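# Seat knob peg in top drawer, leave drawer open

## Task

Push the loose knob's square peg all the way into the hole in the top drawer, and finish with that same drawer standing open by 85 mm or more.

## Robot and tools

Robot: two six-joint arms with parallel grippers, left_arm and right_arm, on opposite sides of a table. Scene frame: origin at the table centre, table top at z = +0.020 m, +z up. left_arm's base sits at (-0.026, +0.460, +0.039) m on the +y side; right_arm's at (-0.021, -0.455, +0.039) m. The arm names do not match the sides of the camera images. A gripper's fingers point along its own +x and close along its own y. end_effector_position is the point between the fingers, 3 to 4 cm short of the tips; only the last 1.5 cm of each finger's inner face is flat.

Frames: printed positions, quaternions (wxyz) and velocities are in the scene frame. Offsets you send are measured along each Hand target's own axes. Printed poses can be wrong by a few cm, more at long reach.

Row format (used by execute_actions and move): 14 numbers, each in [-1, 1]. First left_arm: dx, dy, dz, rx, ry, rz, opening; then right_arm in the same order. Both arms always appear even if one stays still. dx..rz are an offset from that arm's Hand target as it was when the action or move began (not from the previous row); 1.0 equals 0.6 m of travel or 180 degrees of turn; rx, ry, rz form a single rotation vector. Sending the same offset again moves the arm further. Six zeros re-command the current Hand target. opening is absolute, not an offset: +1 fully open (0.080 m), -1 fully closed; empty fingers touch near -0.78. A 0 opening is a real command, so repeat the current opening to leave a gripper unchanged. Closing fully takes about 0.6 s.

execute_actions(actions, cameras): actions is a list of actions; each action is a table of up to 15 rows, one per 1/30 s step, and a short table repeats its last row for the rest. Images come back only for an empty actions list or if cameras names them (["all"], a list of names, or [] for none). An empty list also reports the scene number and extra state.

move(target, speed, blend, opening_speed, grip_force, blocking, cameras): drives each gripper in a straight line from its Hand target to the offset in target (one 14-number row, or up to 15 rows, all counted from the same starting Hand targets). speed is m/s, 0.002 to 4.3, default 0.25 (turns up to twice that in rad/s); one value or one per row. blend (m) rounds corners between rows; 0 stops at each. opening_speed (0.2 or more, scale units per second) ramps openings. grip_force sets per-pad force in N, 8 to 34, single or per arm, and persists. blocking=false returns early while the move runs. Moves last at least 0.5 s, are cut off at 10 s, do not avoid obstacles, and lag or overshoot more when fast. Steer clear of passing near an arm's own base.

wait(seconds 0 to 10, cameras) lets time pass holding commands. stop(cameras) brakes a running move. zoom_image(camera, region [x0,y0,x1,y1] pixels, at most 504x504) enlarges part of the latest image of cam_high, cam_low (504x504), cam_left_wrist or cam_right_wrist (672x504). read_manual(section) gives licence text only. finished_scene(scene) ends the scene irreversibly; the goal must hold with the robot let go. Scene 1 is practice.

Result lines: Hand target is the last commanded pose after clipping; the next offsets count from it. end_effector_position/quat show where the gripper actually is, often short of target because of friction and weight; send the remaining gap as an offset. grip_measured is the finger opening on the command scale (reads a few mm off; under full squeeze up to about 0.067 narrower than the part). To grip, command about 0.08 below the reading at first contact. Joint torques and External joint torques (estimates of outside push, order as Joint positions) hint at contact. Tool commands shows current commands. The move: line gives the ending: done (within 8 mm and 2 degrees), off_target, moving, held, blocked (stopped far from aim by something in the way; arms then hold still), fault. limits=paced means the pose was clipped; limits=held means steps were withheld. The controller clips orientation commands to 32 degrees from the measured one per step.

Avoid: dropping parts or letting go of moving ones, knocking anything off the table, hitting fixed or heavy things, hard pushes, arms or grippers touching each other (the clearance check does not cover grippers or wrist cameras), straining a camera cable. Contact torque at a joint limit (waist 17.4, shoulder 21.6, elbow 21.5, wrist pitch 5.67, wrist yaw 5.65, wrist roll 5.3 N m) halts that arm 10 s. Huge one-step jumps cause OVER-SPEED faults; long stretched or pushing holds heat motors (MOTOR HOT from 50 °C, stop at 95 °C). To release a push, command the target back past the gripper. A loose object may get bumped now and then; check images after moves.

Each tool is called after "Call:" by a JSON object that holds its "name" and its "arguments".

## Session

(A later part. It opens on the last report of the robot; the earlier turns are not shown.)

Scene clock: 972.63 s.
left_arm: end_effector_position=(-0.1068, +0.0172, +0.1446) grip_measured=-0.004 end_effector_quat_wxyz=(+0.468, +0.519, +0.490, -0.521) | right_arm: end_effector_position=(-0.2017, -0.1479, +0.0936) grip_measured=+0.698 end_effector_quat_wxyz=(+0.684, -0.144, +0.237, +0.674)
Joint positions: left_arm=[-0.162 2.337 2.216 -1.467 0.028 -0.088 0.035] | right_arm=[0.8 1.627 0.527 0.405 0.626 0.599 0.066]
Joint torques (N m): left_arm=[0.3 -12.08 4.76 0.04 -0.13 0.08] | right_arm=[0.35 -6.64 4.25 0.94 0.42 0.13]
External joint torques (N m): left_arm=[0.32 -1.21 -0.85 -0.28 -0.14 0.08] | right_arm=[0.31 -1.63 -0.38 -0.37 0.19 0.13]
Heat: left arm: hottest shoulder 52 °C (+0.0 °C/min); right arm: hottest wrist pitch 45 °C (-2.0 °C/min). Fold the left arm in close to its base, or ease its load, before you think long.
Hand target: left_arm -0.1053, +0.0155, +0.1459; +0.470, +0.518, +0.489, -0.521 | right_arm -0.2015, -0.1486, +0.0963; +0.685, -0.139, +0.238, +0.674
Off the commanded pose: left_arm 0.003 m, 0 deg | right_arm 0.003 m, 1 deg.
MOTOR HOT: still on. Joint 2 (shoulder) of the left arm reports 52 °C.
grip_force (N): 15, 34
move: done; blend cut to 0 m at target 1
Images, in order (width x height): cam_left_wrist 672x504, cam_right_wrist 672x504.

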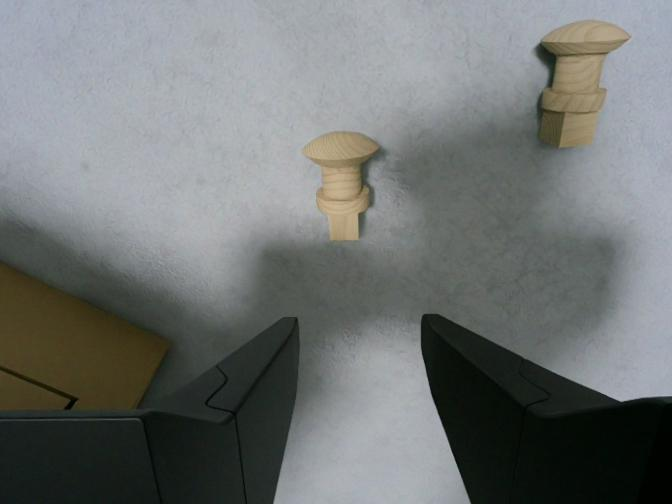

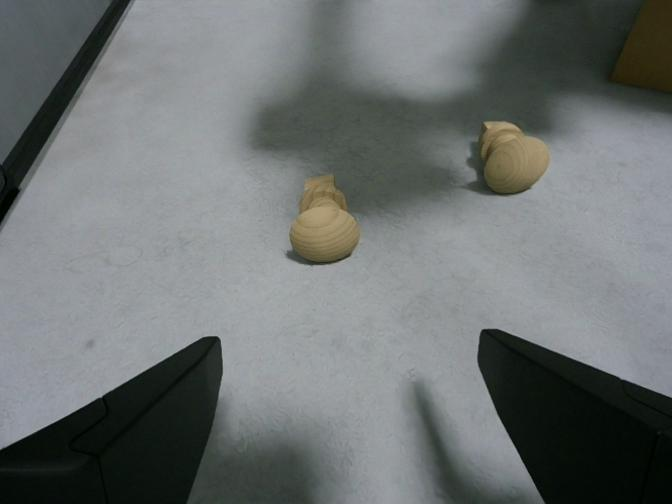

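Call:
{"name": "move", "arguments": {"target": [[-0.0355,-0.0902,-0.1848,0,0,0,0.0, 0,0,0,0,0,0,0.7],[-0.1594,-0.0082,-0.1417,0.1393,-0.1395,0.4853,0.0, 0.0905,-0.1398,0.0575,0.0114,-0.0029,-0.0188,0.15]], "speed": [0.25,0.3], "blend": [0.02,0], "cameras": ["cam_left_wrist","cam_right_wrist"]}}

Scene clock: 980.63 s.
left_arm: end_effector_position=(-0.1040, +0.0972, +0.2394) grip_measured=-0.003 end_effector_quat_wxyz=(+0.667, +0.678, -0.209, -0.229) | right_arm: end_effector_position=(-0.1139, -0.0924, +0.0842) grip_measured=+0.152 end_effector_quat_wxyz=(+0.708, -0.135, +0.245, +0.648)
Joint positions: left_arm=[-0.62 1.878 1.305 -0.988 -1.539 0.018 0.035] | right_arm=[0.417 1.685 0.501 0.59 0.376 0.392 0.042]
Joint torques (N m): left_arm=[0.22 -10.59 2.53 0.59 -0.88 0.09] | right_arm=[-0.32 -4.76 5.45 1.46 0.08 -0.21]
External joint torques (N m): left_arm=[0.22 -2.9 -2.87 0.23 -0.24 0.14] | right_arm=[-0.32 0.57 0.96 0 -0.06 -0.21]
Heat: left arm: hottest shoulder 54 °C (+3.0 °C/min); right arm: hottest wrist pitch 46 °C (+0.0 °C/min). Fold the left arm in close to its base, or ease its load, before you think long.
Hand target: left_arm -0.1013, +0.0990, +0.2429; +0.668, +0.674, -0.213, -0.232 | right_arm -0.1149, -0.0887, +0.0870; +0.708, -0.130, +0.242, +0.650
Off the commanded pose: left_arm 0.005 m, 1 deg | right_arm 0.005 m, 1 deg.
MOTOR HOT: still on. Joint 2 (shoulder) of the left arm reports 54 °C.
grip_force (N): 15, 34
move: done
Images, in order (width x height): cam_left_wrist 672x504, cam_right_wrist 672x504.

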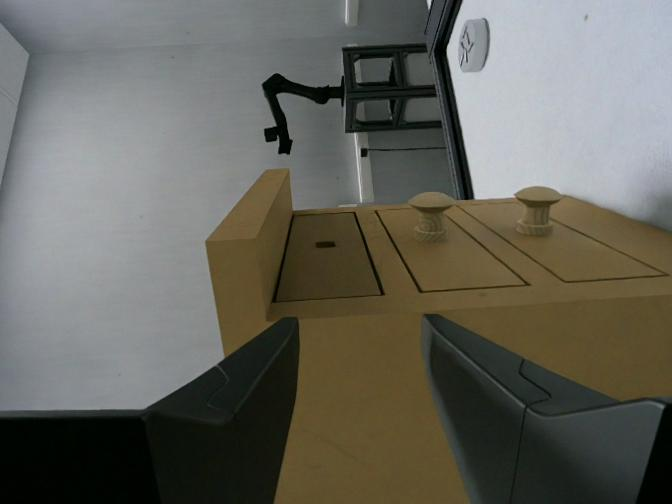

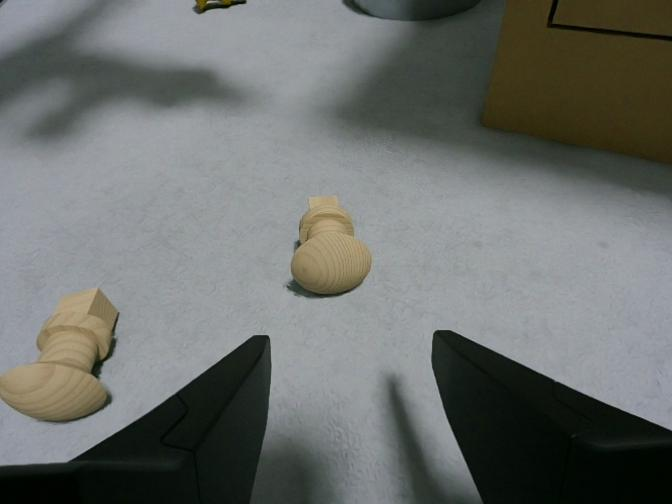

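Call:
{"name": "execute_actions", "arguments": {"actions": [], "cameras": ["cam_right_wrist", "cam_left_wrist", "cam_high", "cam_low"]}}

Scene clock: 981.87 s.
left_arm: end_effector_position=(-0.1040, +0.0972, +0.2394) grip_measured=-0.003 end_effector_quat_wxyz=(+0.667, +0.678, -0.209, -0.229) | right_arm: end_effector_position=(-0.1139, -0.0924, +0.0842) grip_measured=+0.152 end_effector_quat_wxyz=(+0.708, -0.135, +0.245, +0.648)
Joint positions: left_arm=[-0.62 1.878 1.305 -0.987 -1.539 0.018 0.035] | right_arm=[0.417 1.685 0.501 0.59 0.376 0.392 0.042]
Joint velocities: within noise
Joint torques (N m): left_arm=[0.22 -10.6 2.57 0.58 -0.89 0.08] | right_arm=[-0.09 -4.89 5.47 1.42 0.13 -0.11]
External joint torques (N m): left_arm=[0.18 -2.88 -2.84 0.23 -0.25 0.13] | right_arm=[-0.08 0.36 1.06 -0.01 -0.01 -0.1]
Motor temperatures (°C): left_arm=[28 54 40 35 31 32] | right_arm=[29 41 41 46 31 30]
Heat: left arm: hottest shoulder 54 °C (+3.0 °C/min); right arm: hottest wrist pitch 46 °C (+0.0 °C/min). Fold the left arm in close to its base, or ease its load, before you think long.
Hand target: left_arm -0.1013, +0.0990, +0.2429; +0.668, +0.674, -0.213, -0.232 | right_arm -0.1149, -0.0887, +0.0870; +0.708, -0.130, +0.242, +0.650
Tool commands: left_gripper/opening=+0.0 right_gripper/opening=+0.15
Off the commanded pose: left_arm 0.005 m, 1 deg | right_arm 0.005 m, 1 deg.
MOTOR HOT: still on. Joint 2 (shoulder) of the left arm reports 54 °C.
grip_force (N): 15, 34

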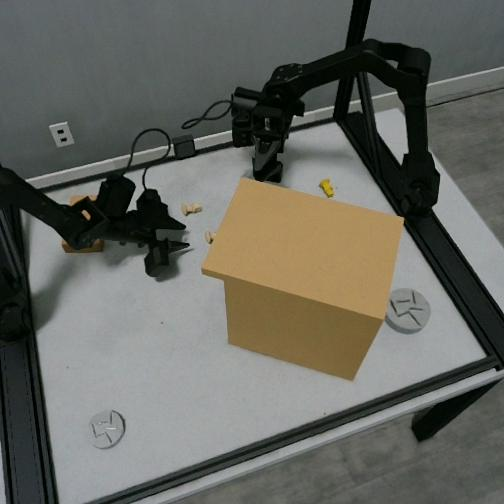

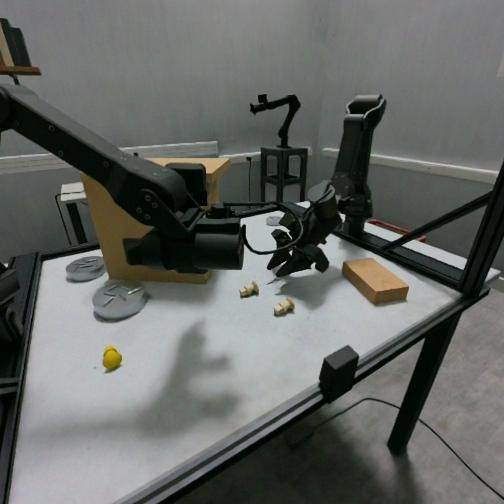

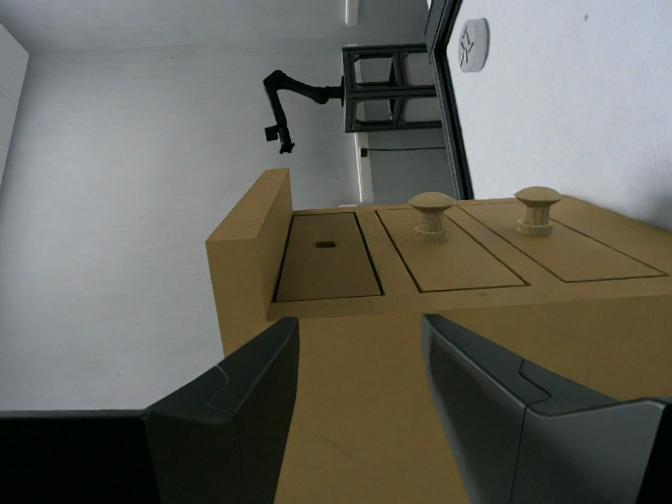

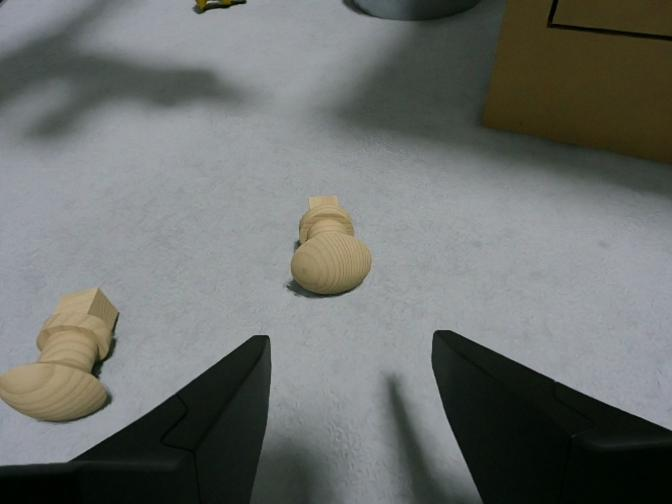

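Call:
{"name": "move", "arguments": {"target": [0,0,0,0,0,0,0.0, 0.0533,0.0045,0,0,0,0,0.15], "speed": 0.08, "cameras": ["cam_right_wrist"]}}

Scene clock: 983.37 s.
left_arm: end_effector_position=(-0.1040, +0.0972, +0.2394) grip_measured=-0.003 end_effector_quat_wxyz=(+0.667, +0.678, -0.209, -0.229) | right_arm: end_effector_position=(-0.1156, -0.0646, +0.0686) grip_measured=+0.152 end_effector_quat_wxyz=(+0.708, -0.134, +0.245, +0.648)
Joint positions: left_arm=[-0.62 1.878 1.305 -0.987 -1.539 0.018 0.035] | right_arm=[0.384 1.835 0.59 0.658 0.348 0.373 0.042]
Joint torques (N m): left_arm=[0.23 -10.4 2.77 0.16 -0.88 -0.1] | right_arm=[-0.32 -5.75 5.31 1.45 0.06 -0.13]
External joint torques (N m): left_arm=[0.27 -2.69 -2.65 -0.19 -0.24 -0.05] | right_arm=[-0.3 0.42 1.02 -0.04 -0.06 -0.13]
Heat: left arm: hottest shoulder 54 °C (+3.0 °C/min); right arm: hottest wrist pitch 46 °C (+0.0 °C/min). Fold the left arm in close to its base, or ease its load, before you think long.
Hand target: left_arm -0.1015, +0.0992, +0.2428; +0.670, +0.676, -0.209, -0.227 (not the last commanded pose) | right_arm -0.1163, -0.0610, +0.0708; +0.708, -0.130, +0.242, +0.650
Off the commanded pose: left_arm 0.005 m, 1 deg | right_arm 0.004 m, 1 deg.
MOTOR HOT: still on. Joint 2 (shoulder) of the left arm reports 54 °C.
grip_force (N): 15, 34
move: done
Images, in order (width x height): cam_right_wrist 672x504.

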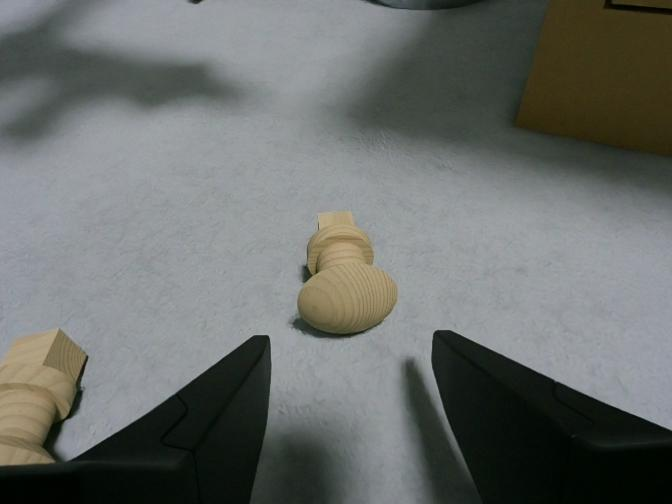

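Call:
{"name": "move", "arguments": {"target": [0,0,0,0,0,0,0.0, 0.0333,0.0,0,0,0,0,0.15], "speed": 0.06, "cameras": ["cam_right_wrist"]}}

Call:
{"name": "zoom_image", "arguments": {"camera": "cam_right_wrist", "region": [236, 200, 476, 380]}}

Scene clock: 984.90 s.
left_arm: end_effector_position=(-0.1040, +0.0972, +0.2394) grip_measured=-0.003 end_effector_quat_wxyz=(+0.667, +0.678, -0.209, -0.229) | right_arm: end_effector_position=(-0.1149, -0.0474, +0.0587) grip_measured=+0.152 end_effector_quat_wxyz=(+0.708, -0.134, +0.245, +0.648)
Joint positions: left_arm=[-0.62 1.878 1.305 -0.987 -1.539 0.018 0.035] | right_arm=[0.361 1.92 0.649 0.689 0.329 0.36 0.042]
Joint torques (N m): left_arm=[0.23 -10.41 2.76 0.16 -0.88 -0.11] | right_arm=[-0.23 -6.43 5.37 1.42 0.08 -0.15]
External joint torques (N m): left_arm=[0.19 -2.6 -2.74 -0.2 -0.23 -0.05] | right_arm=[-0.23 0.12 1.27 -0.05 -0.04 -0.14]
Heat: left arm: hottest shoulder 54 °C (+3.0 °C/min); right arm: hottest wrist pitch 46 °C (+0.0 °C/min). Fold the left arm in close to its base, or ease its load, before you think long.
Hand target: left_arm -0.1015, +0.0992, +0.2428; +0.670, +0.676, -0.209, -0.227 | right_arm -0.1155, -0.0438, +0.0606; +0.708, -0.130, +0.242, +0.650
Off the commanded pose: left_arm 0.005 m, 0 deg | right_arm 0.004 m, 1 deg.
MOTOR HOT: still on. Joint 2 (shoulder) of the left arm reports 54 °C.
grip_force (N): 15, 34
move: done
Images, in order (width x height): cam_right_wrist 672x504.

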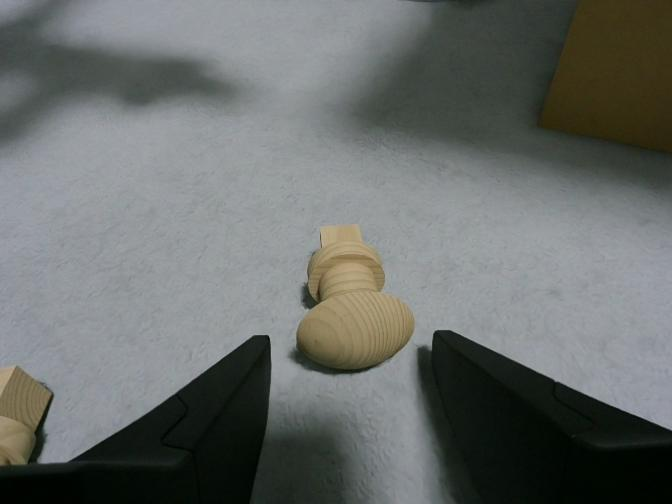

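Scaled by 2.100 from the camera's 672x504 image, which has a finer 960x720 frame.

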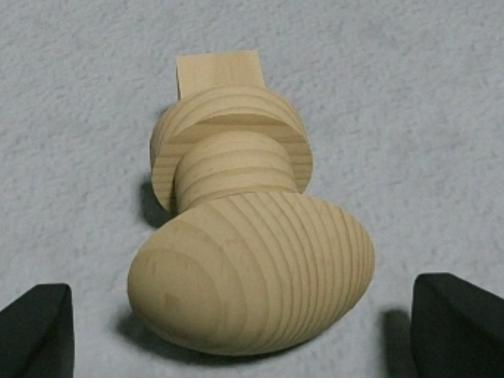

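Call:
{"name": "move", "arguments": {"target": [0,0,0,0,0,0,0.0, 0.0186,-0.0007,0.0032,0,0,0,0.15], "speed": 0.04, "cameras": ["cam_right_wrist"]}}

Call:
{"name": "zoom_image", "arguments": {"camera": "cam_right_wrist", "region": [236, 220, 476, 400]}}

Scene clock: 986.70 s.
left_arm: end_effector_position=(-0.1040, +0.0972, +0.2394) grip_measured=-0.003 end_effector_quat_wxyz=(+0.667, +0.678, -0.209, -0.229) | right_arm: end_effector_position=(-0.1140, -0.0364, +0.0557) grip_measured=+0.152 end_effector_quat_wxyz=(+0.709, -0.132, +0.244, +0.649)
Joint positions: left_arm=[-0.62 1.878 1.305 -0.987 -1.539 0.018 0.035] | right_arm=[0.347 1.959 0.688 0.695 0.318 0.351 0.042]
Joint torques (N m): left_arm=[0.21 -10.41 2.77 0.16 -0.88 -0.11] | right_arm=[-0.09 -6.39 5.15 1.39 0.04 -0.1]
External joint torques (N m): left_arm=[0.13 -2.79 -2.62 -0.2 -0.25 -0.06] | right_arm=[-0.08 0.45 1.06 -0.08 -0.07 -0.1]
Heat: left arm: hottest shoulder 54 °C (+3.0 °C/min); right arm: hottest wrist pitch 46 °C (+0.0 °C/min). Fold the left arm in close to its base, or ease its load, before you think long.
Hand target: left_arm -0.1015, +0.0992, +0.2428; +0.670, +0.676, -0.209, -0.227 | right_arm -0.1144, -0.0333, +0.0564; +0.708, -0.130, +0.242, +0.650
Off the commanded pose: left_arm 0.005 m, 0 deg | right_arm 0.003 m, 0 deg.
MOTOR HOT: still on. Joint 2 (shoulder) of the left arm reports 54 °C.
grip_force (N): 15, 34
move: done
Images, in order (width x height): cam_right_wrist 672x504.

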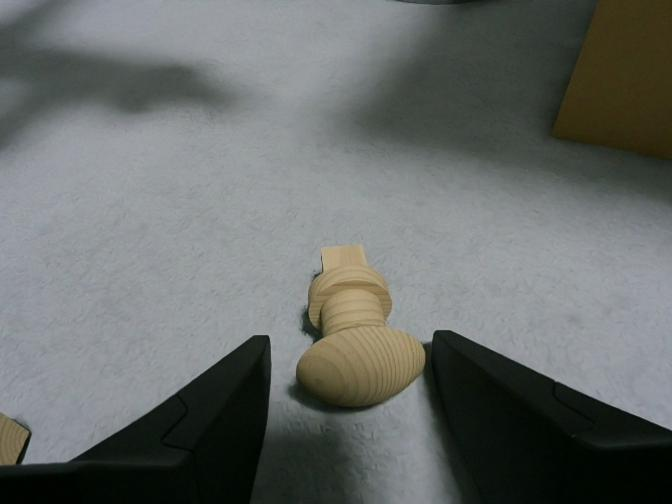

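Scaled by 2.100 from the camera's 672x504 image, which has a finer 960x720 frame.

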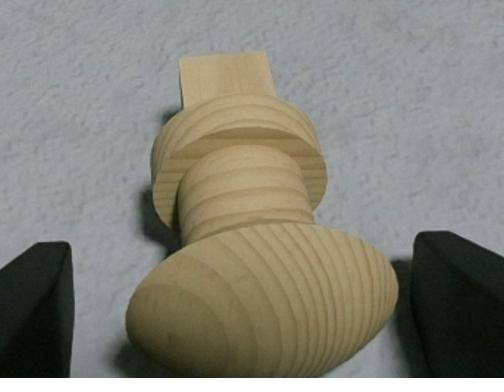

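Call:
{"name": "move", "arguments": {"target": [0,0,0,0,0,0,0.0, 0.0095,-0.0035,0.0014,0,0,0,0.15], "speed": 0.04, "cameras": ["cam_right_wrist"]}}

Call:
{"name": "zoom_image", "arguments": {"camera": "cam_right_wrist", "region": [236, 240, 476, 420]}}

Scene clock: 987.93 s.
left_arm: end_effector_position=(-0.1040, +0.0972, +0.2394) grip_measured=-0.003 end_effector_quat_wxyz=(+0.667, +0.678, -0.209, -0.229) | right_arm: end_effector_position=(-0.1124, -0.0304, +0.0553) grip_measured=+0.152 end_effector_quat_wxyz=(+0.709, -0.130, +0.242, +0.650)
Joint positions: left_arm=[-0.62 1.878 1.305 -0.987 -1.539 0.018 0.035] | right_arm=[0.335 1.977 0.706 0.703 0.308 0.344 0.042]
Joint torques (N m): left_arm=[0.23 -10.41 2.77 0.16 -0.88 -0.1] | right_arm=[-0.35 -6.14 4.94 1.27 -0.03 -0.09]
External joint torques (N m): left_arm=[0.23 -2.66 -2.69 -0.2 -0.24 -0.05] | right_arm=[-0.38 0.87 0.77 -0.22 -0.13 -0.09]
Heat: left arm: hottest shoulder 54 °C (+3.0 °C/min); right arm: hottest wrist pitch 46 °C (+0.0 °C/min). Fold the left arm in close to its base, or ease its load, before you think long.
Hand target: left_arm -0.1015, +0.0992, +0.2428; +0.670, +0.676, -0.209, -0.227 | right_arm -0.1119, -0.0283, +0.0539; +0.708, -0.130, +0.242, +0.650
Off the commanded pose: left_arm 0.005 m, 0 deg | right_arm 0.003 m, 0 deg.
MOTOR HOT: still on. Joint 2 (shoulder) of the left arm reports 54 °C.
grip_force (N): 15, 34
move: done
Images, in order (width x height): cam_right_wrist 672x504.

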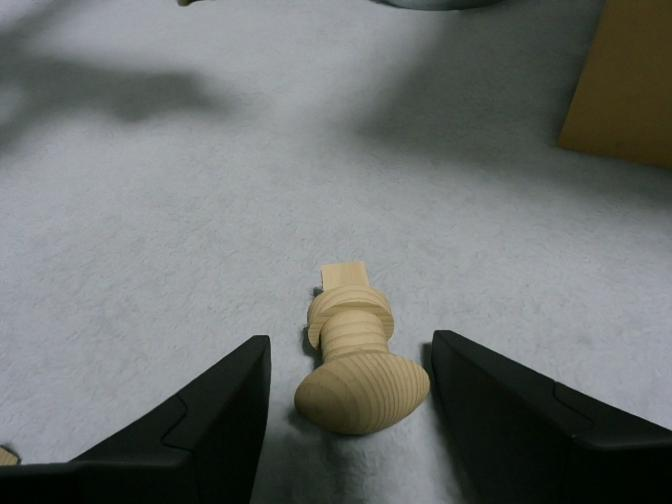

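Scaled by 2.100 from the camera's 672x504 image, which has a finer 960x720 frame.

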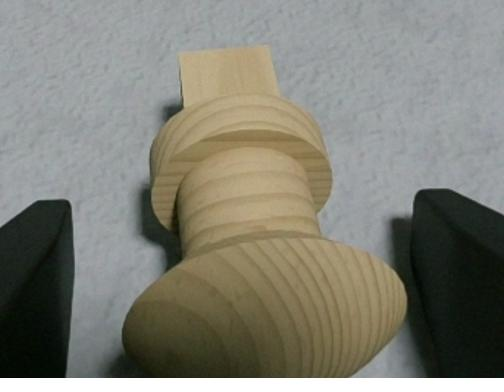

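Call:
{"name": "move", "arguments": {"target": [0,0,0,0,0,0,0.0, 0.0005,-0.0038,-0.0022,0,0,0,0.15], "speed": 0.04, "cameras": ["cam_right_wrist"]}}

Scene clock: 989.30 s.
left_arm: end_effector_position=(-0.1040, +0.0972, +0.2394) grip_measured=-0.003 end_effector_quat_wxyz=(+0.667, +0.678, -0.209, -0.229) | right_arm: end_effector_position=(-0.1114, -0.0291, +0.0554) grip_measured=+0.152 end_effector_quat_wxyz=(+0.708, -0.127, +0.242, +0.651)
Joint positions: left_arm=[-0.62 1.878 1.305 -0.987 -1.539 0.018 0.035] | right_arm=[0.33 1.981 0.706 0.714 0.302 0.341 0.042]
Joint torques (N m): left_arm=[0.21 -10.42 2.77 0.17 -0.89 -0.1] | right_arm=[-0.46 -6.32 4.34 1.3 0.01 -0.1]
External joint torques (N m): left_arm=[0.21 -2.72 -2.64 -0.19 -0.25 -0.05] | right_arm=[-0.51 0.66 0.25 -0.17 -0.09 -0.09]
Heat: left arm: hottest shoulder 54 °C (+4.0 °C/min); right arm: hottest wrist pitch 46 °C (+0.0 °C/min). Fold the left arm in close to its base, or ease its load, before you think long.
Hand target: left_arm -0.1015, +0.0992, +0.2428; +0.670, +0.676, -0.209, -0.227 | right_arm -0.1099, -0.0290, +0.0523; +0.708, -0.130, +0.242, +0.650
Off the commanded pose: left_arm 0.005 m, 0 deg | right_arm 0.003 m, 0 deg.
MOTOR HOT: still on. Joint 2 (shoulder) of the left arm reports 54 °C.
grip_force (N): 15, 34
move: done
Images, in order (width x height): cam_right_wrist 672x504.

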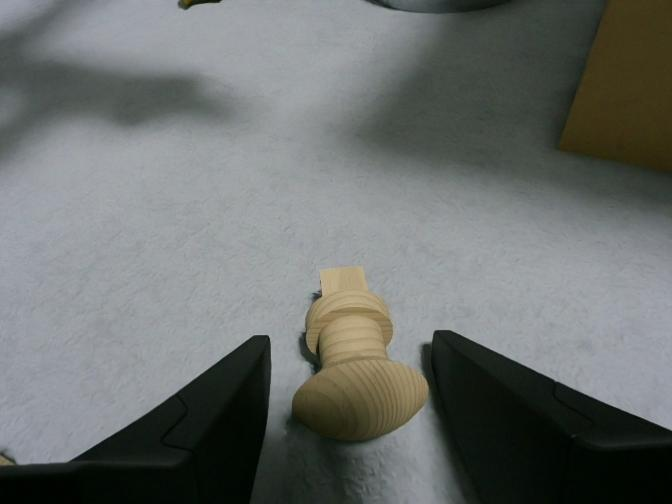

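Call:
{"name": "move", "arguments": {"target": [0,0,0,0,0,0,0.0, -0.0005,-0.0040,0.0016,0,0,0,0.15], "speed": 0.04, "cameras": ["cam_right_wrist"]}}

Call:
{"name": "zoom_image", "arguments": {"camera": "cam_right_wrist", "region": [236, 250, 476, 430]}}

Scene clock: 990.40 s.
left_arm: end_effector_position=(-0.1040, +0.0972, +0.2394) grip_measured=-0.003 end_effector_quat_wxyz=(+0.667, +0.678, -0.209, -0.229) | right_arm: end_effector_position=(-0.1099, -0.0284, +0.0554) grip_measured=+0.152 end_effector_quat_wxyz=(+0.707, -0.128, +0.242, +0.652)
Joint positions: left_arm=[-0.62 1.878 1.305 -0.987 -1.539 0.018 0.035] | right_arm=[0.324 1.981 0.706 0.715 0.294 0.337 0.042]
Joint torques (N m): left_arm=[0.21 -10.4 2.76 0.17 -0.88 -0.11] | right_arm=[-0.38 -6.85 3.84 1.21 0.06 -0.11]
External joint torques (N m): left_arm=[0.22 -2.65 -2.72 -0.2 -0.24 -0.05] | right_arm=[-0.32 0.14 -0.25 -0.27 -0.04 -0.11]
Heat: left arm: hottest shoulder 54 °C (+4.0 °C/min); right arm: hottest wrist pitch 46 °C (+0.0 °C/min). Fold the left arm in close to its base, or ease its load, before you think long.
Hand target: left_arm -0.1015, +0.0992, +0.2428; +0.670, +0.676, -0.209, -0.227 | right_arm -0.1074, -0.0290, +0.0530; +0.708, -0.130, +0.242, +0.650
Off the commanded pose: left_arm 0.005 m, 0 deg | right_arm 0.004 m, 0 deg.
MOTOR HOT: still on. Joint 2 (shoulder) of the left arm reports 54 °C.
grip_force (N): 15, 34
move: done
Images, in order (width x height): cam_right_wrist 672x504.

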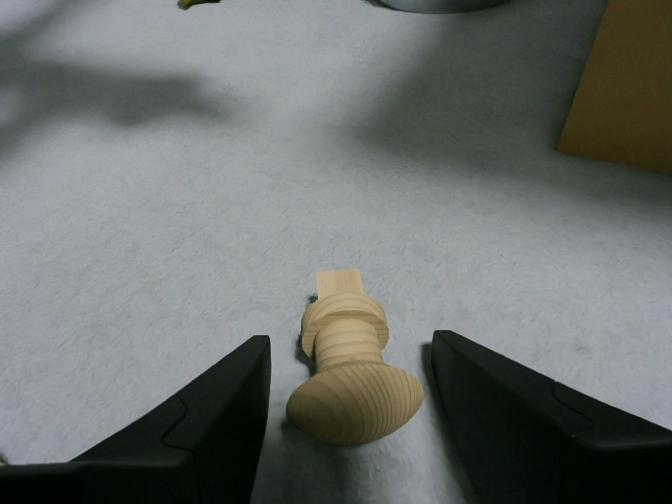

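Scaled by 2.100 from the camera's 672x504 image, which has a finer 960x720 frame.

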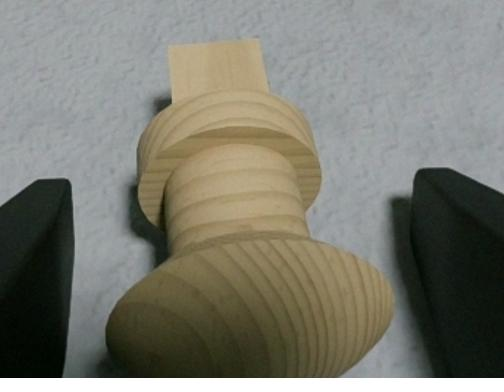

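Call:
{"name": "move", "arguments": {"target": [0,0,0,0,0,0,0.0, 0,0,0,0,0,0,-0.3], "speed": 0.04, "opening_speed": 0.35, "cameras": ["cam_right_wrist"]}}

Call:
{"name": "zoom_image", "arguments": {"camera": "cam_right_wrist", "region": [236, 250, 476, 430]}}

Scene clock: 992.47 s.
left_arm: end_effector_position=(-0.1040, +0.0972, +0.2394) grip_measured=-0.003 end_effector_quat_wxyz=(+0.667, +0.678, -0.209, -0.229) | right_arm: end_effector_position=(-0.1079, -0.0280, +0.0554) grip_measured=-0.263 end_effector_quat_wxyz=(+0.709, -0.127, +0.242, +0.650)
Joint positions: left_arm=[-0.62 1.878 1.305 -0.987 -1.539 0.018 0.035] | right_arm=[0.319 1.981 0.706 0.715 0.294 0.336 0.023]
Joint torques (N m): left_arm=[0.22 -10.41 2.76 0.16 -0.88 -0.1] | right_arm=[-0.19 -6.66 3.81 1.28 0.03 -0.13]
External joint torques (N m): left_arm=[0.18 -2.74 -2.64 -0.19 -0.24 -0.05] | right_arm=[-0.2 0.36 -0.35 -0.22 -0.06 -0.12]
Heat: left arm: hottest shoulder 54 °C (+4.0 °C/min); right arm: hottest wrist pitch 46 °C (+0.0 °C/min). Fold the left arm in close to its base, or ease its load, before you think long.
Hand target: left_arm -0.1015, +0.0992, +0.2428; +0.670, +0.676, -0.209, -0.227 | right_arm -0.1074, -0.0290, +0.0530; +0.708, -0.130, +0.242, +0.650
Off the commanded pose: left_arm 0.005 m, 0 deg | right_arm 0.003 m, 0 deg.
MOTOR HOT: still on. Joint 2 (shoulder) of the left arm reports 54 °C.
grip_force (N): 15, 34
move: done
Images, in order (width x height): cam_right_wrist 672x504.

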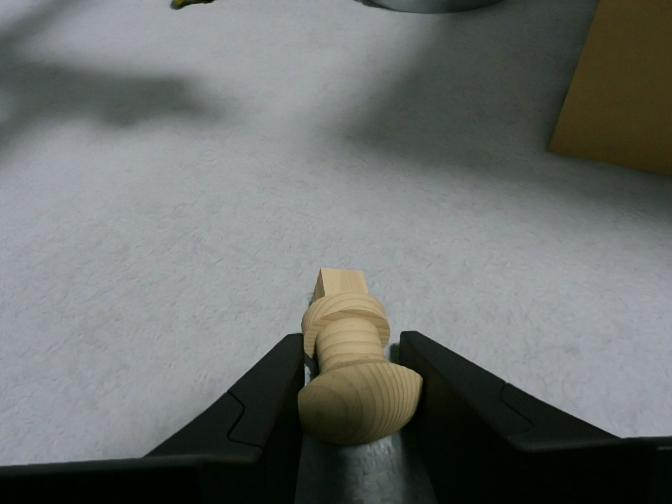

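Scaled by 2.100 from the camera's 672x504 image, which has a finer 960x720 frame.

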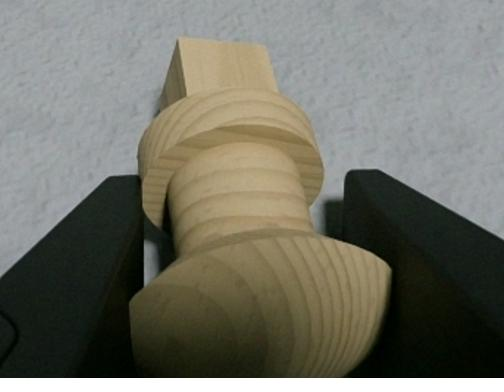

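Call:
{"name": "zoom_image", "arguments": {"camera": "cam_right_wrist", "region": [280, 260, 440, 460]}}

Scaled by 2.520 from the camera's 672x504 image, which has a finer 960x720 frame.

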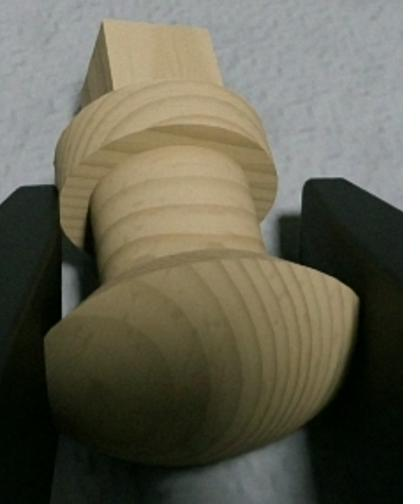

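Call:
{"name": "move", "arguments": {"target": [[0,0,0,0,0,0,0.0, 0,0,0,0,0,0,0.1],[0,0,0,0,0,0,0.0, -0.0125,0.0012,0,0,0,0,0.1]], "speed": 0.04, "opening_speed": 0.5, "cameras": ["cam_right_wrist"]}}

Call:
{"name": "zoom_image", "arguments": {"camera": "cam_right_wrist", "region": [236, 230, 476, 410]}}

Scene clock: 999.90 s.
left_arm: end_effector_position=(-0.1040, +0.0972, +0.2394) grip_measured=-0.003 end_effector_quat_wxyz=(+0.667, +0.678, -0.209, -0.229) | right_arm: end_effector_position=(-0.1081, -0.0335, +0.0554) grip_measured=+0.098 end_effector_quat_wxyz=(+0.708, -0.131, +0.242, +0.650)
Joint positions: left_arm=[-0.62 1.878 1.305 -0.987 -1.539 0.018 0.035] | right_arm=[0.324 1.965 0.687 0.712 0.298 0.336 0.039]
Joint torques (N m): left_arm=[0.22 -10.41 2.77 0.16 -0.89 -0.1] | right_arm=[0.24 -8.38 3.47 0.86 0.24 0.01]
External joint torques (N m): left_arm=[0.17 -2.58 -2.7 -0.19 -0.24 -0.05] | right_arm=[0.2 -1.45 -0.69 -0.65 0.14 0.02]
Motor temperatures (°C): left_arm=[28 55 39 35 31 32] | right_arm=[29 41 41 46 31 30]
Heat: left arm: hottest shoulder 55 °C (+4.0 °C/min); right arm: hottest wrist pitch 46 °C (+0.0 °C/min). Fold the left arm in close to its base, or ease its load, before you think long.
Hand target: left_arm -0.1015, +0.0992, +0.2428; +0.670, +0.676, -0.209, -0.227 | right_arm -0.1084, -0.0353, +0.0571; +0.708, -0.130, +0.242, +0.650
Off the commanded pose: left_arm 0.005 m, 0 deg | right_arm 0.002 m, 0 deg.
MOTOR HOT: still on. Joint 2 (shoulder) of the left arm reports 55 °C.
grip_force (N): 15, 34
move: done
Images, in order (width x height): cam_right_wrist 672x504.

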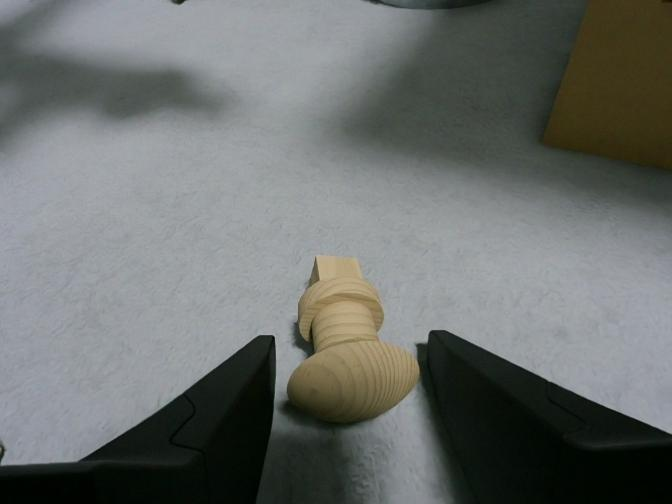

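Scaled by 2.100 from the camera's 672x504 image, which has a finer 960x720 frame.

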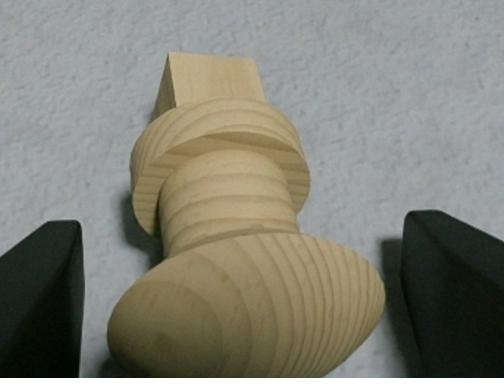

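Call:
{"name": "move", "arguments": {"target": [0,0,0,0,0,0,0.0, -0.006,-0.0012,0.003,0,0,0,0.1], "speed": 0.04, "cameras": ["cam_right_wrist"]}}

Call:
{"name": "zoom_image", "arguments": {"camera": "cam_right_wrist", "region": [236, 230, 476, 410]}}

Scene clock: 1001.00 s.
left_arm: end_effector_position=(-0.1040, +0.0972, +0.2394) grip_measured=-0.003 end_effector_quat_wxyz=(+0.667, +0.678, -0.209, -0.229) | right_arm: end_effector_position=(-0.1069, -0.0373, +0.0559) grip_measured=+0.098 end_effector_quat_wxyz=(+0.708, -0.135, +0.244, +0.649)
Joint positions: left_arm=[-0.62 1.878 1.305 -0.987 -1.539 0.018 0.035] | right_arm=[0.324 1.949 0.676 0.698 0.298 0.336 0.039]
Joint torques (N m): left_arm=[0.21 -10.41 2.75 0.17 -0.88 -0.1] | right_arm=[0.1 -8.97 3.88 1.06 0.21 0.05]
External joint torques (N m): left_arm=[0.21 -2.67 -2.72 -0.2 -0.24 -0.05] | right_arm=[0.1 -2.23 -0.18 -0.39 0.1 0.05]
Motor temperatures (°C): left_arm=[28 55 39 35 32 32] | right_arm=[29 41 41 46 31 30]
Heat: left arm: hottest shoulder 55 °C (+4.0 °C/min); right arm: hottest wrist pitch 46 °C (+0.0 °C/min). Fold the left arm in close to its base, or ease its load, before you think long.
Hand target: left_arm -0.1015, +0.0992, +0.2428; +0.670, +0.676, -0.209, -0.227 | right_arm -0.1074, -0.0376, +0.0603; +0.708, -0.130, +0.242, +0.650
Off the commanded pose: left_arm 0.005 m, 0 deg | right_arm 0.005 m, 1 deg.
MOTOR HOT: still on. Joint 2 (shoulder) of the left arm reports 55 °C.
grip_force (N): 15, 34
move: done
Images, in order (width x height): cam_right_wrist 672x504.

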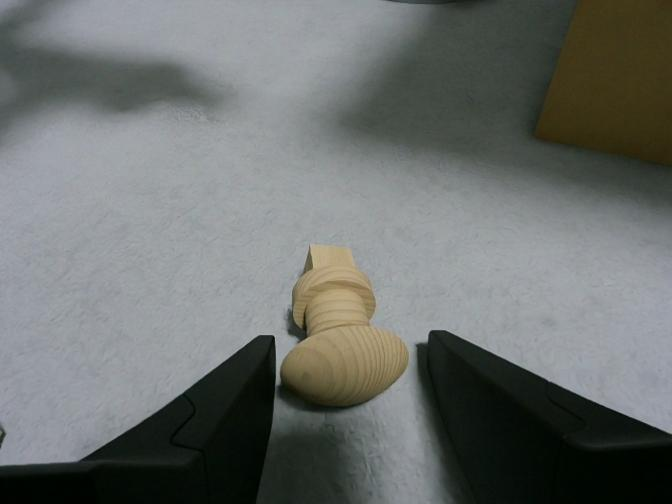

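Scaled by 2.100 from the camera's 672x504 image, which has a finer 960x720 frame.

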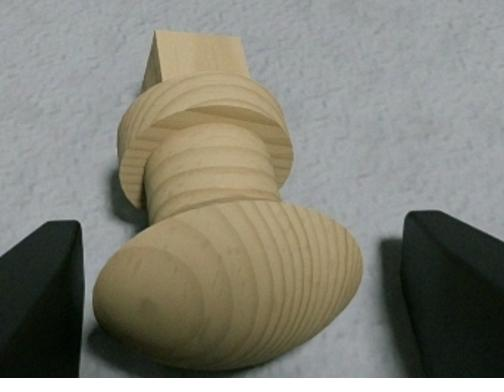

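Call:
{"name": "move", "arguments": {"target": [0,0,0,0,0,0,0.0, -0.0046,0.0033,0.0059,0,0,0,0.1], "speed": 0.04, "cameras": ["cam_right_wrist"]}}

Call:
{"name": "zoom_image", "arguments": {"camera": "cam_right_wrist", "region": [236, 230, 476, 410]}}

Scene clock: 1002.30 s.
left_arm: end_effector_position=(-0.1040, +0.0972, +0.2394) grip_measured=-0.003 end_effector_quat_wxyz=(+0.667, +0.678, -0.209, -0.229) | right_arm: end_effector_position=(-0.1081, -0.0388, +0.0594) grip_measured=+0.098 end_effector_quat_wxyz=(+0.707, -0.137, +0.244, +0.649)
Joint positions: left_arm=[-0.62 1.878 1.305 -0.987 -1.539 0.018 0.035] | right_arm=[0.329 1.931 0.676 0.675 0.3 0.337 0.039]
Joint torques (N m): left_arm=[0.22 -10.42 2.75 0.16 -0.89 -0.1] | right_arm=[0.27 -8.82 4.2 1.09 0.26 0.12]
External joint torques (N m): left_arm=[0.22 -2.73 -2.69 -0.2 -0.25 -0.05] | right_arm=[0.29 -2.08 0 -0.39 0.16 0.12]
Motor temperatures (°C): left_arm=[28 55 39 35 32 32] | right_arm=[29 41 41 46 31 30]
Heat: left arm: hottest shoulder 55 °C (+4.0 °C/min); right arm: hottest wrist pitch 46 °C (+1.0 °C/min). Fold the left arm in close to its base, or ease its load, before you think long.
Hand target: left_arm -0.1015, +0.0992, +0.2428; +0.670, +0.676, -0.209, -0.227 | right_arm -0.1089, -0.0380, +0.0650; +0.708, -0.130, +0.242, +0.650
Off the commanded pose: left_arm 0.005 m, 0 deg | right_arm 0.006 m, 1 deg.
MOTOR HOT: still on. Joint 2 (shoulder) of the left arm reports 55 °C.
grip_force (N): 15, 34
move: done
Images, in order (width x height): cam_right_wrist 672x504.

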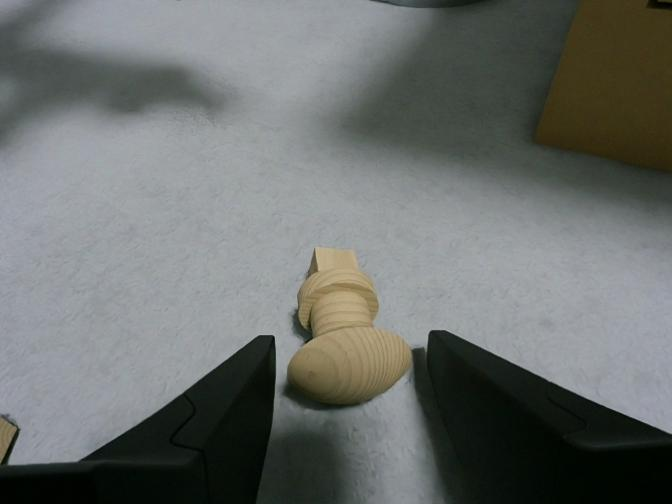

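Scaled by 2.100 from the camera's 672x504 image, which has a finer 960x720 frame.

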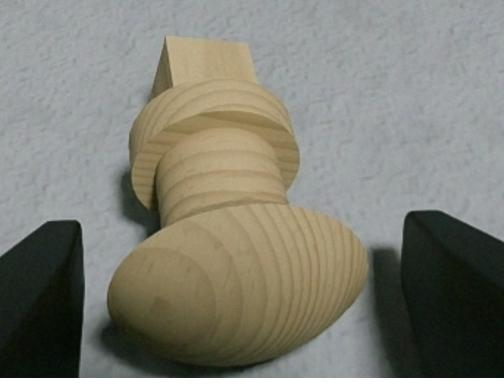

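Call:
{"name": "move", "arguments": {"target": [[0,0,0,0,0,0,0.0, -0.0014,0.0,0.0048,0,0,0,0.1],[0,0,0,0,0,0,0.0, -0.0014,0.0,0.0048,0,0,0,-0.3]], "speed": 0.04, "opening_speed": 0.35, "cameras": ["cam_right_wrist"]}}

Call:
{"name": "zoom_image", "arguments": {"camera": "cam_right_wrist", "region": [280, 240, 440, 440]}}

Scene clock: 1004.80 s.
left_arm: end_effector_position=(-0.1040, +0.0972, +0.2394) grip_measured=-0.003 end_effector_quat_wxyz=(+0.667, +0.678, -0.209, -0.229) | right_arm: end_effector_position=(-0.1078, -0.0395, +0.0612) grip_measured=-0.256 end_effector_quat_wxyz=(+0.707, -0.139, +0.245, +0.649)
Joint positions: left_arm=[-0.62 1.878 1.305 -0.987 -1.539 0.018 0.035] | right_arm=[0.329 1.92 0.676 0.661 0.3 0.337 0.023]
Joint torques (N m): left_arm=[0.23 -10.42 2.76 0.16 -0.88 -0.1] | right_arm=[0.12 -8.86 4.65 1.11 0.15 0.11]
External joint torques (N m): left_arm=[0.27 -2.79 -2.63 -0.19 -0.25 -0.05] | right_arm=[0.13 -2.18 0.44 -0.35 0.04 0.11]
Motor temperatures (°C): left_arm=[28 55 39 35 32 32] | right_arm=[29 42 41 46 31 30]
Heat: left arm: hottest shoulder 55 °C (+4.0 °C/min); right arm: hottest wrist pitch 46 °C (+1.0 °C/min). Fold the left arm in close to its base, or ease its load, before you think long.
Hand target: left_arm -0.1015, +0.0992, +0.2428; +0.670, +0.676, -0.209, -0.227 | right_arm -0.1085, -0.0372, +0.0679; +0.708, -0.130, +0.242, +0.650
Off the commanded pose: left_arm 0.005 m, 0 deg | right_arm 0.007 m, 1 deg.
MOTOR HOT: still on. Joint 2 (shoulder) of the left arm reports 55 °C.
grip_force (N): 15, 34
move: done
Images, in order (width x height): cam_right_wrist 672x504.

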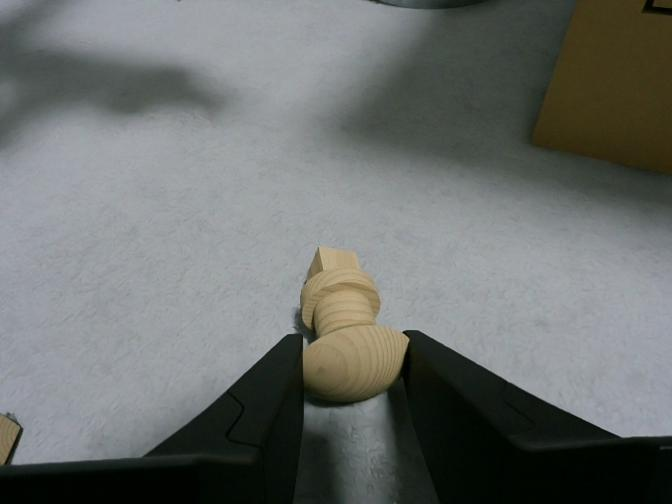

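Scaled by 2.520 from the camera's 672x504 image, which has a finer 960x720 frame.

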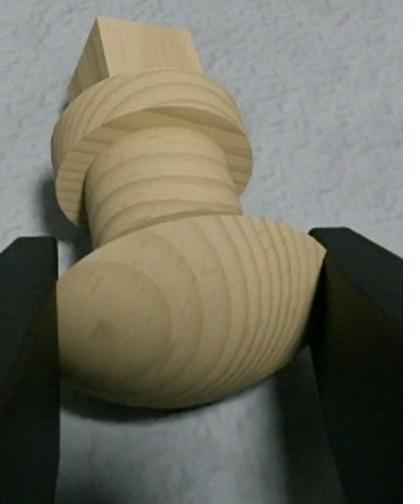

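Call:
{"name": "move", "arguments": {"target": [0,0,0,0,0,0,0.0, -0.1387,0.0188,0.0747,0,0,0,-0.35], "speed": 0.12, "cameras": ["cam_right_wrist"]}}

Call:
{"name": "zoom_image", "arguments": {"camera": "cam_right_wrist", "region": [280, 240, 440, 440]}}

Scene clock: 1009.40 s.
left_arm: end_effector_position=(-0.1040, +0.0972, +0.2394) grip_measured=-0.003 end_effector_quat_wxyz=(+0.667, +0.678, -0.209, -0.229) | right_arm: end_effector_position=(-0.1141, -0.0856, +0.1441) grip_measured=-0.256 end_effector_quat_wxyz=(+0.707, -0.139, +0.244, +0.649)
Joint positions: left_arm=[-0.62 1.878 1.305 -0.987 -1.539 0.018 0.035] | right_arm=[0.406 1.488 0.638 0.252 0.365 0.381 0.023]
Joint torques (N m): left_arm=[0.22 -10.42 2.76 0.17 -0.88 -0.11] | right_arm=[0.15 -6.73 5.91 1.09 0.31 0.13]
External joint torques (N m): left_arm=[0.22 -2.74 -2.64 -0.19 -0.25 -0.05] | right_arm=[0.16 -1.67 0.25 -0.38 0.18 0.13]
Motor temperatures (°C): left_arm=[28 55 39 35 32 32] | right_arm=[29 42 41 46 31 30]
Heat: left arm: hottest shoulder 55 °C (+4.0 °C/min); right arm: hottest wrist pitch 46 °C (+1.0 °C/min). Fold the left arm in close to its base, or ease its load, before you think long.
Hand target: left_arm -0.1015, +0.0992, +0.2428; +0.670, +0.676, -0.209, -0.227 | right_arm -0.1149, -0.0848, +0.1500; +0.708, -0.130, +0.242, +0.650
Off the commanded pose: left_arm 0.005 m, 0 deg | right_arm 0.006 m, 1 deg.
MOTOR HOT: still on. Joint 2 (shoulder) of the left arm reports 55 °C.
grip_force (N): 15, 34
move: done
Images, in order (width x height): cam_right_wrist 672x504.

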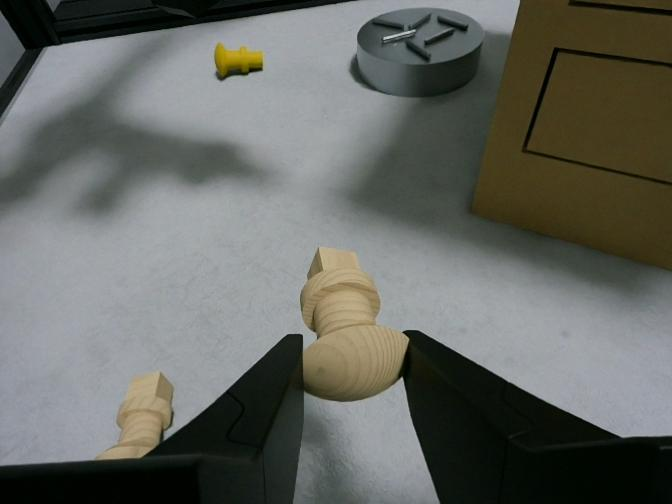

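Scaled by 2.520 from the camera's 672x504 image, which has a finer 960x720 frame.

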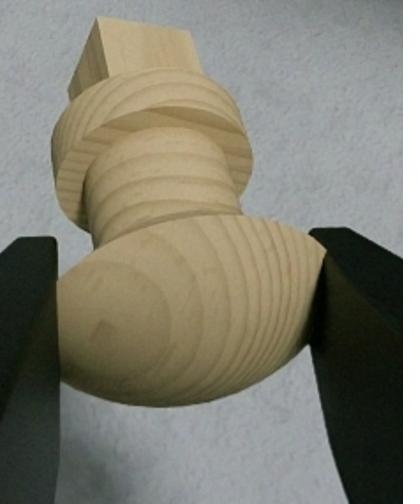

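Call:
{"name": "move", "arguments": {"target": [[0,0,0,0,0,0,0.0, -0.1093,-0.0755,0.1222,0.0179,-0.0257,-0.1009,-0.35],[0,0,0,0,0,0,0.0, -0.0927,-0.1500,0.1870,0.0358,-0.0513,-0.2018,-0.35]], "speed": 0.15, "blend": [0.03, 0], "cameras": ["cam_right_wrist", "cam_left_wrist"]}}

Scene clock: 1012.60 s.
left_arm: end_effector_position=(-0.1040, +0.0972, +0.2394) grip_measured=-0.003 end_effector_quat_wxyz=(+0.667, +0.678, -0.209, -0.229) | right_arm: end_effector_position=(-0.0096, -0.0894, +0.2577) grip_measured=-0.256 end_effector_quat_wxyz=(+0.896, -0.115, +0.169, +0.394)
Joint positions: left_arm=[-0.62 1.878 1.305 -0.987 -1.539 0.018 0.035] | right_arm=[0.323 1.413 1.008 -0.318 0.933 0.537 0.023]
Joint torques (N m): left_arm=[0.22 -10.4 2.75 0.16 -0.88 -0.1] | right_arm=[-0.02 -5.14 7.65 0.81 0.52 0.16]
External joint torques (N m): left_arm=[0.22 -2.69 -2.7 -0.21 -0.25 -0.05] | right_arm=[0.03 0.02 1.4 -0.41 0.18 0.15]
Motor temperatures (°C): left_arm=[28 56 39 35 32 32] | right_arm=[29 42 41 46 31 30]
Heat: left arm: hottest shoulder 56 °C (+5.0 °C/min); right arm: hottest wrist pitch 46 °C (+1.0 °C/min). Fold the left arm in close to its base, or ease its load, before you think long.
Hand target: left_arm -0.1015, +0.0992, +0.2428; +0.670, +0.676, -0.209, -0.227 | right_arm -0.0089, -0.0874, +0.2620; +0.898, -0.108, +0.168, +0.391
Off the commanded pose: left_arm 0.005 m, 0 deg | right_arm 0.005 m, 1 deg.
MOTOR HOT: still on. Joint 2 (shoulder) of the left arm reports 56 °C.
grip_force (N): 15, 34
move: done
Images, in order (width x height): cam_left_wrist 672x504, cam_right_wrist 672x504.

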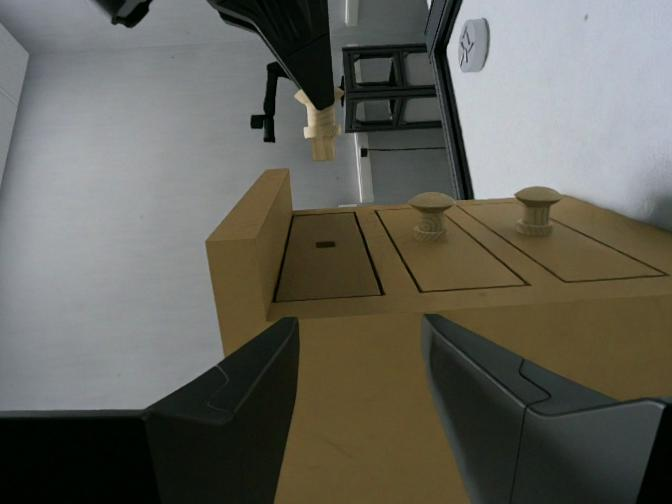

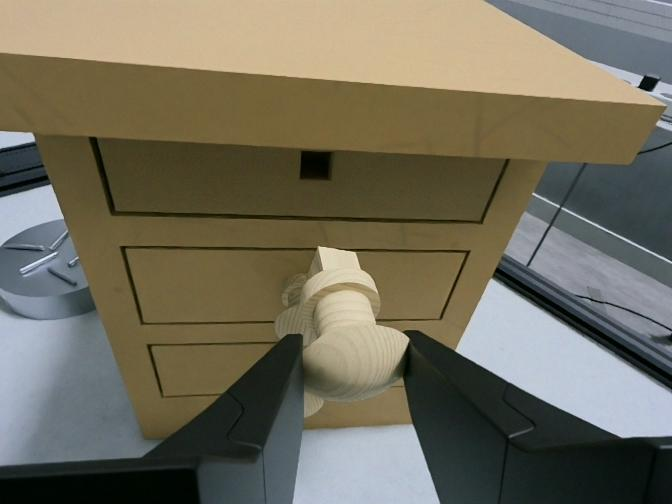

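Call:
{"name": "zoom_image", "arguments": {"camera": "cam_right_wrist", "region": [276, 130, 396, 310]}}

Call:
{"name": "zoom_image", "arguments": {"camera": "cam_left_wrist", "region": [280, 80, 370, 180]}}

Scaled by 2.800 from the camera's 672x504 image, which has a finer 960x720 frame.

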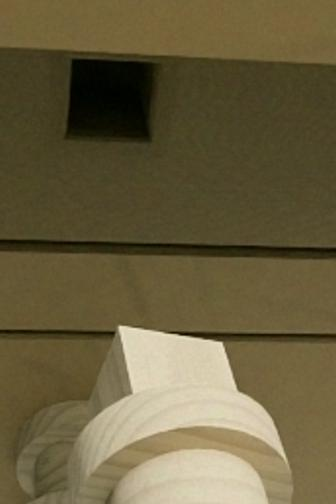

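Scaled by 5.040 from the camera's 672x504 image, which has a finer 960x720 frame.

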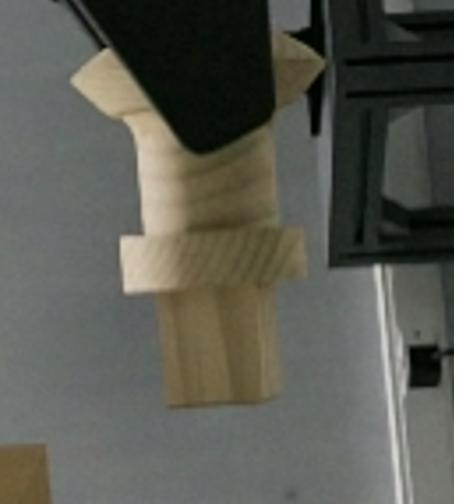

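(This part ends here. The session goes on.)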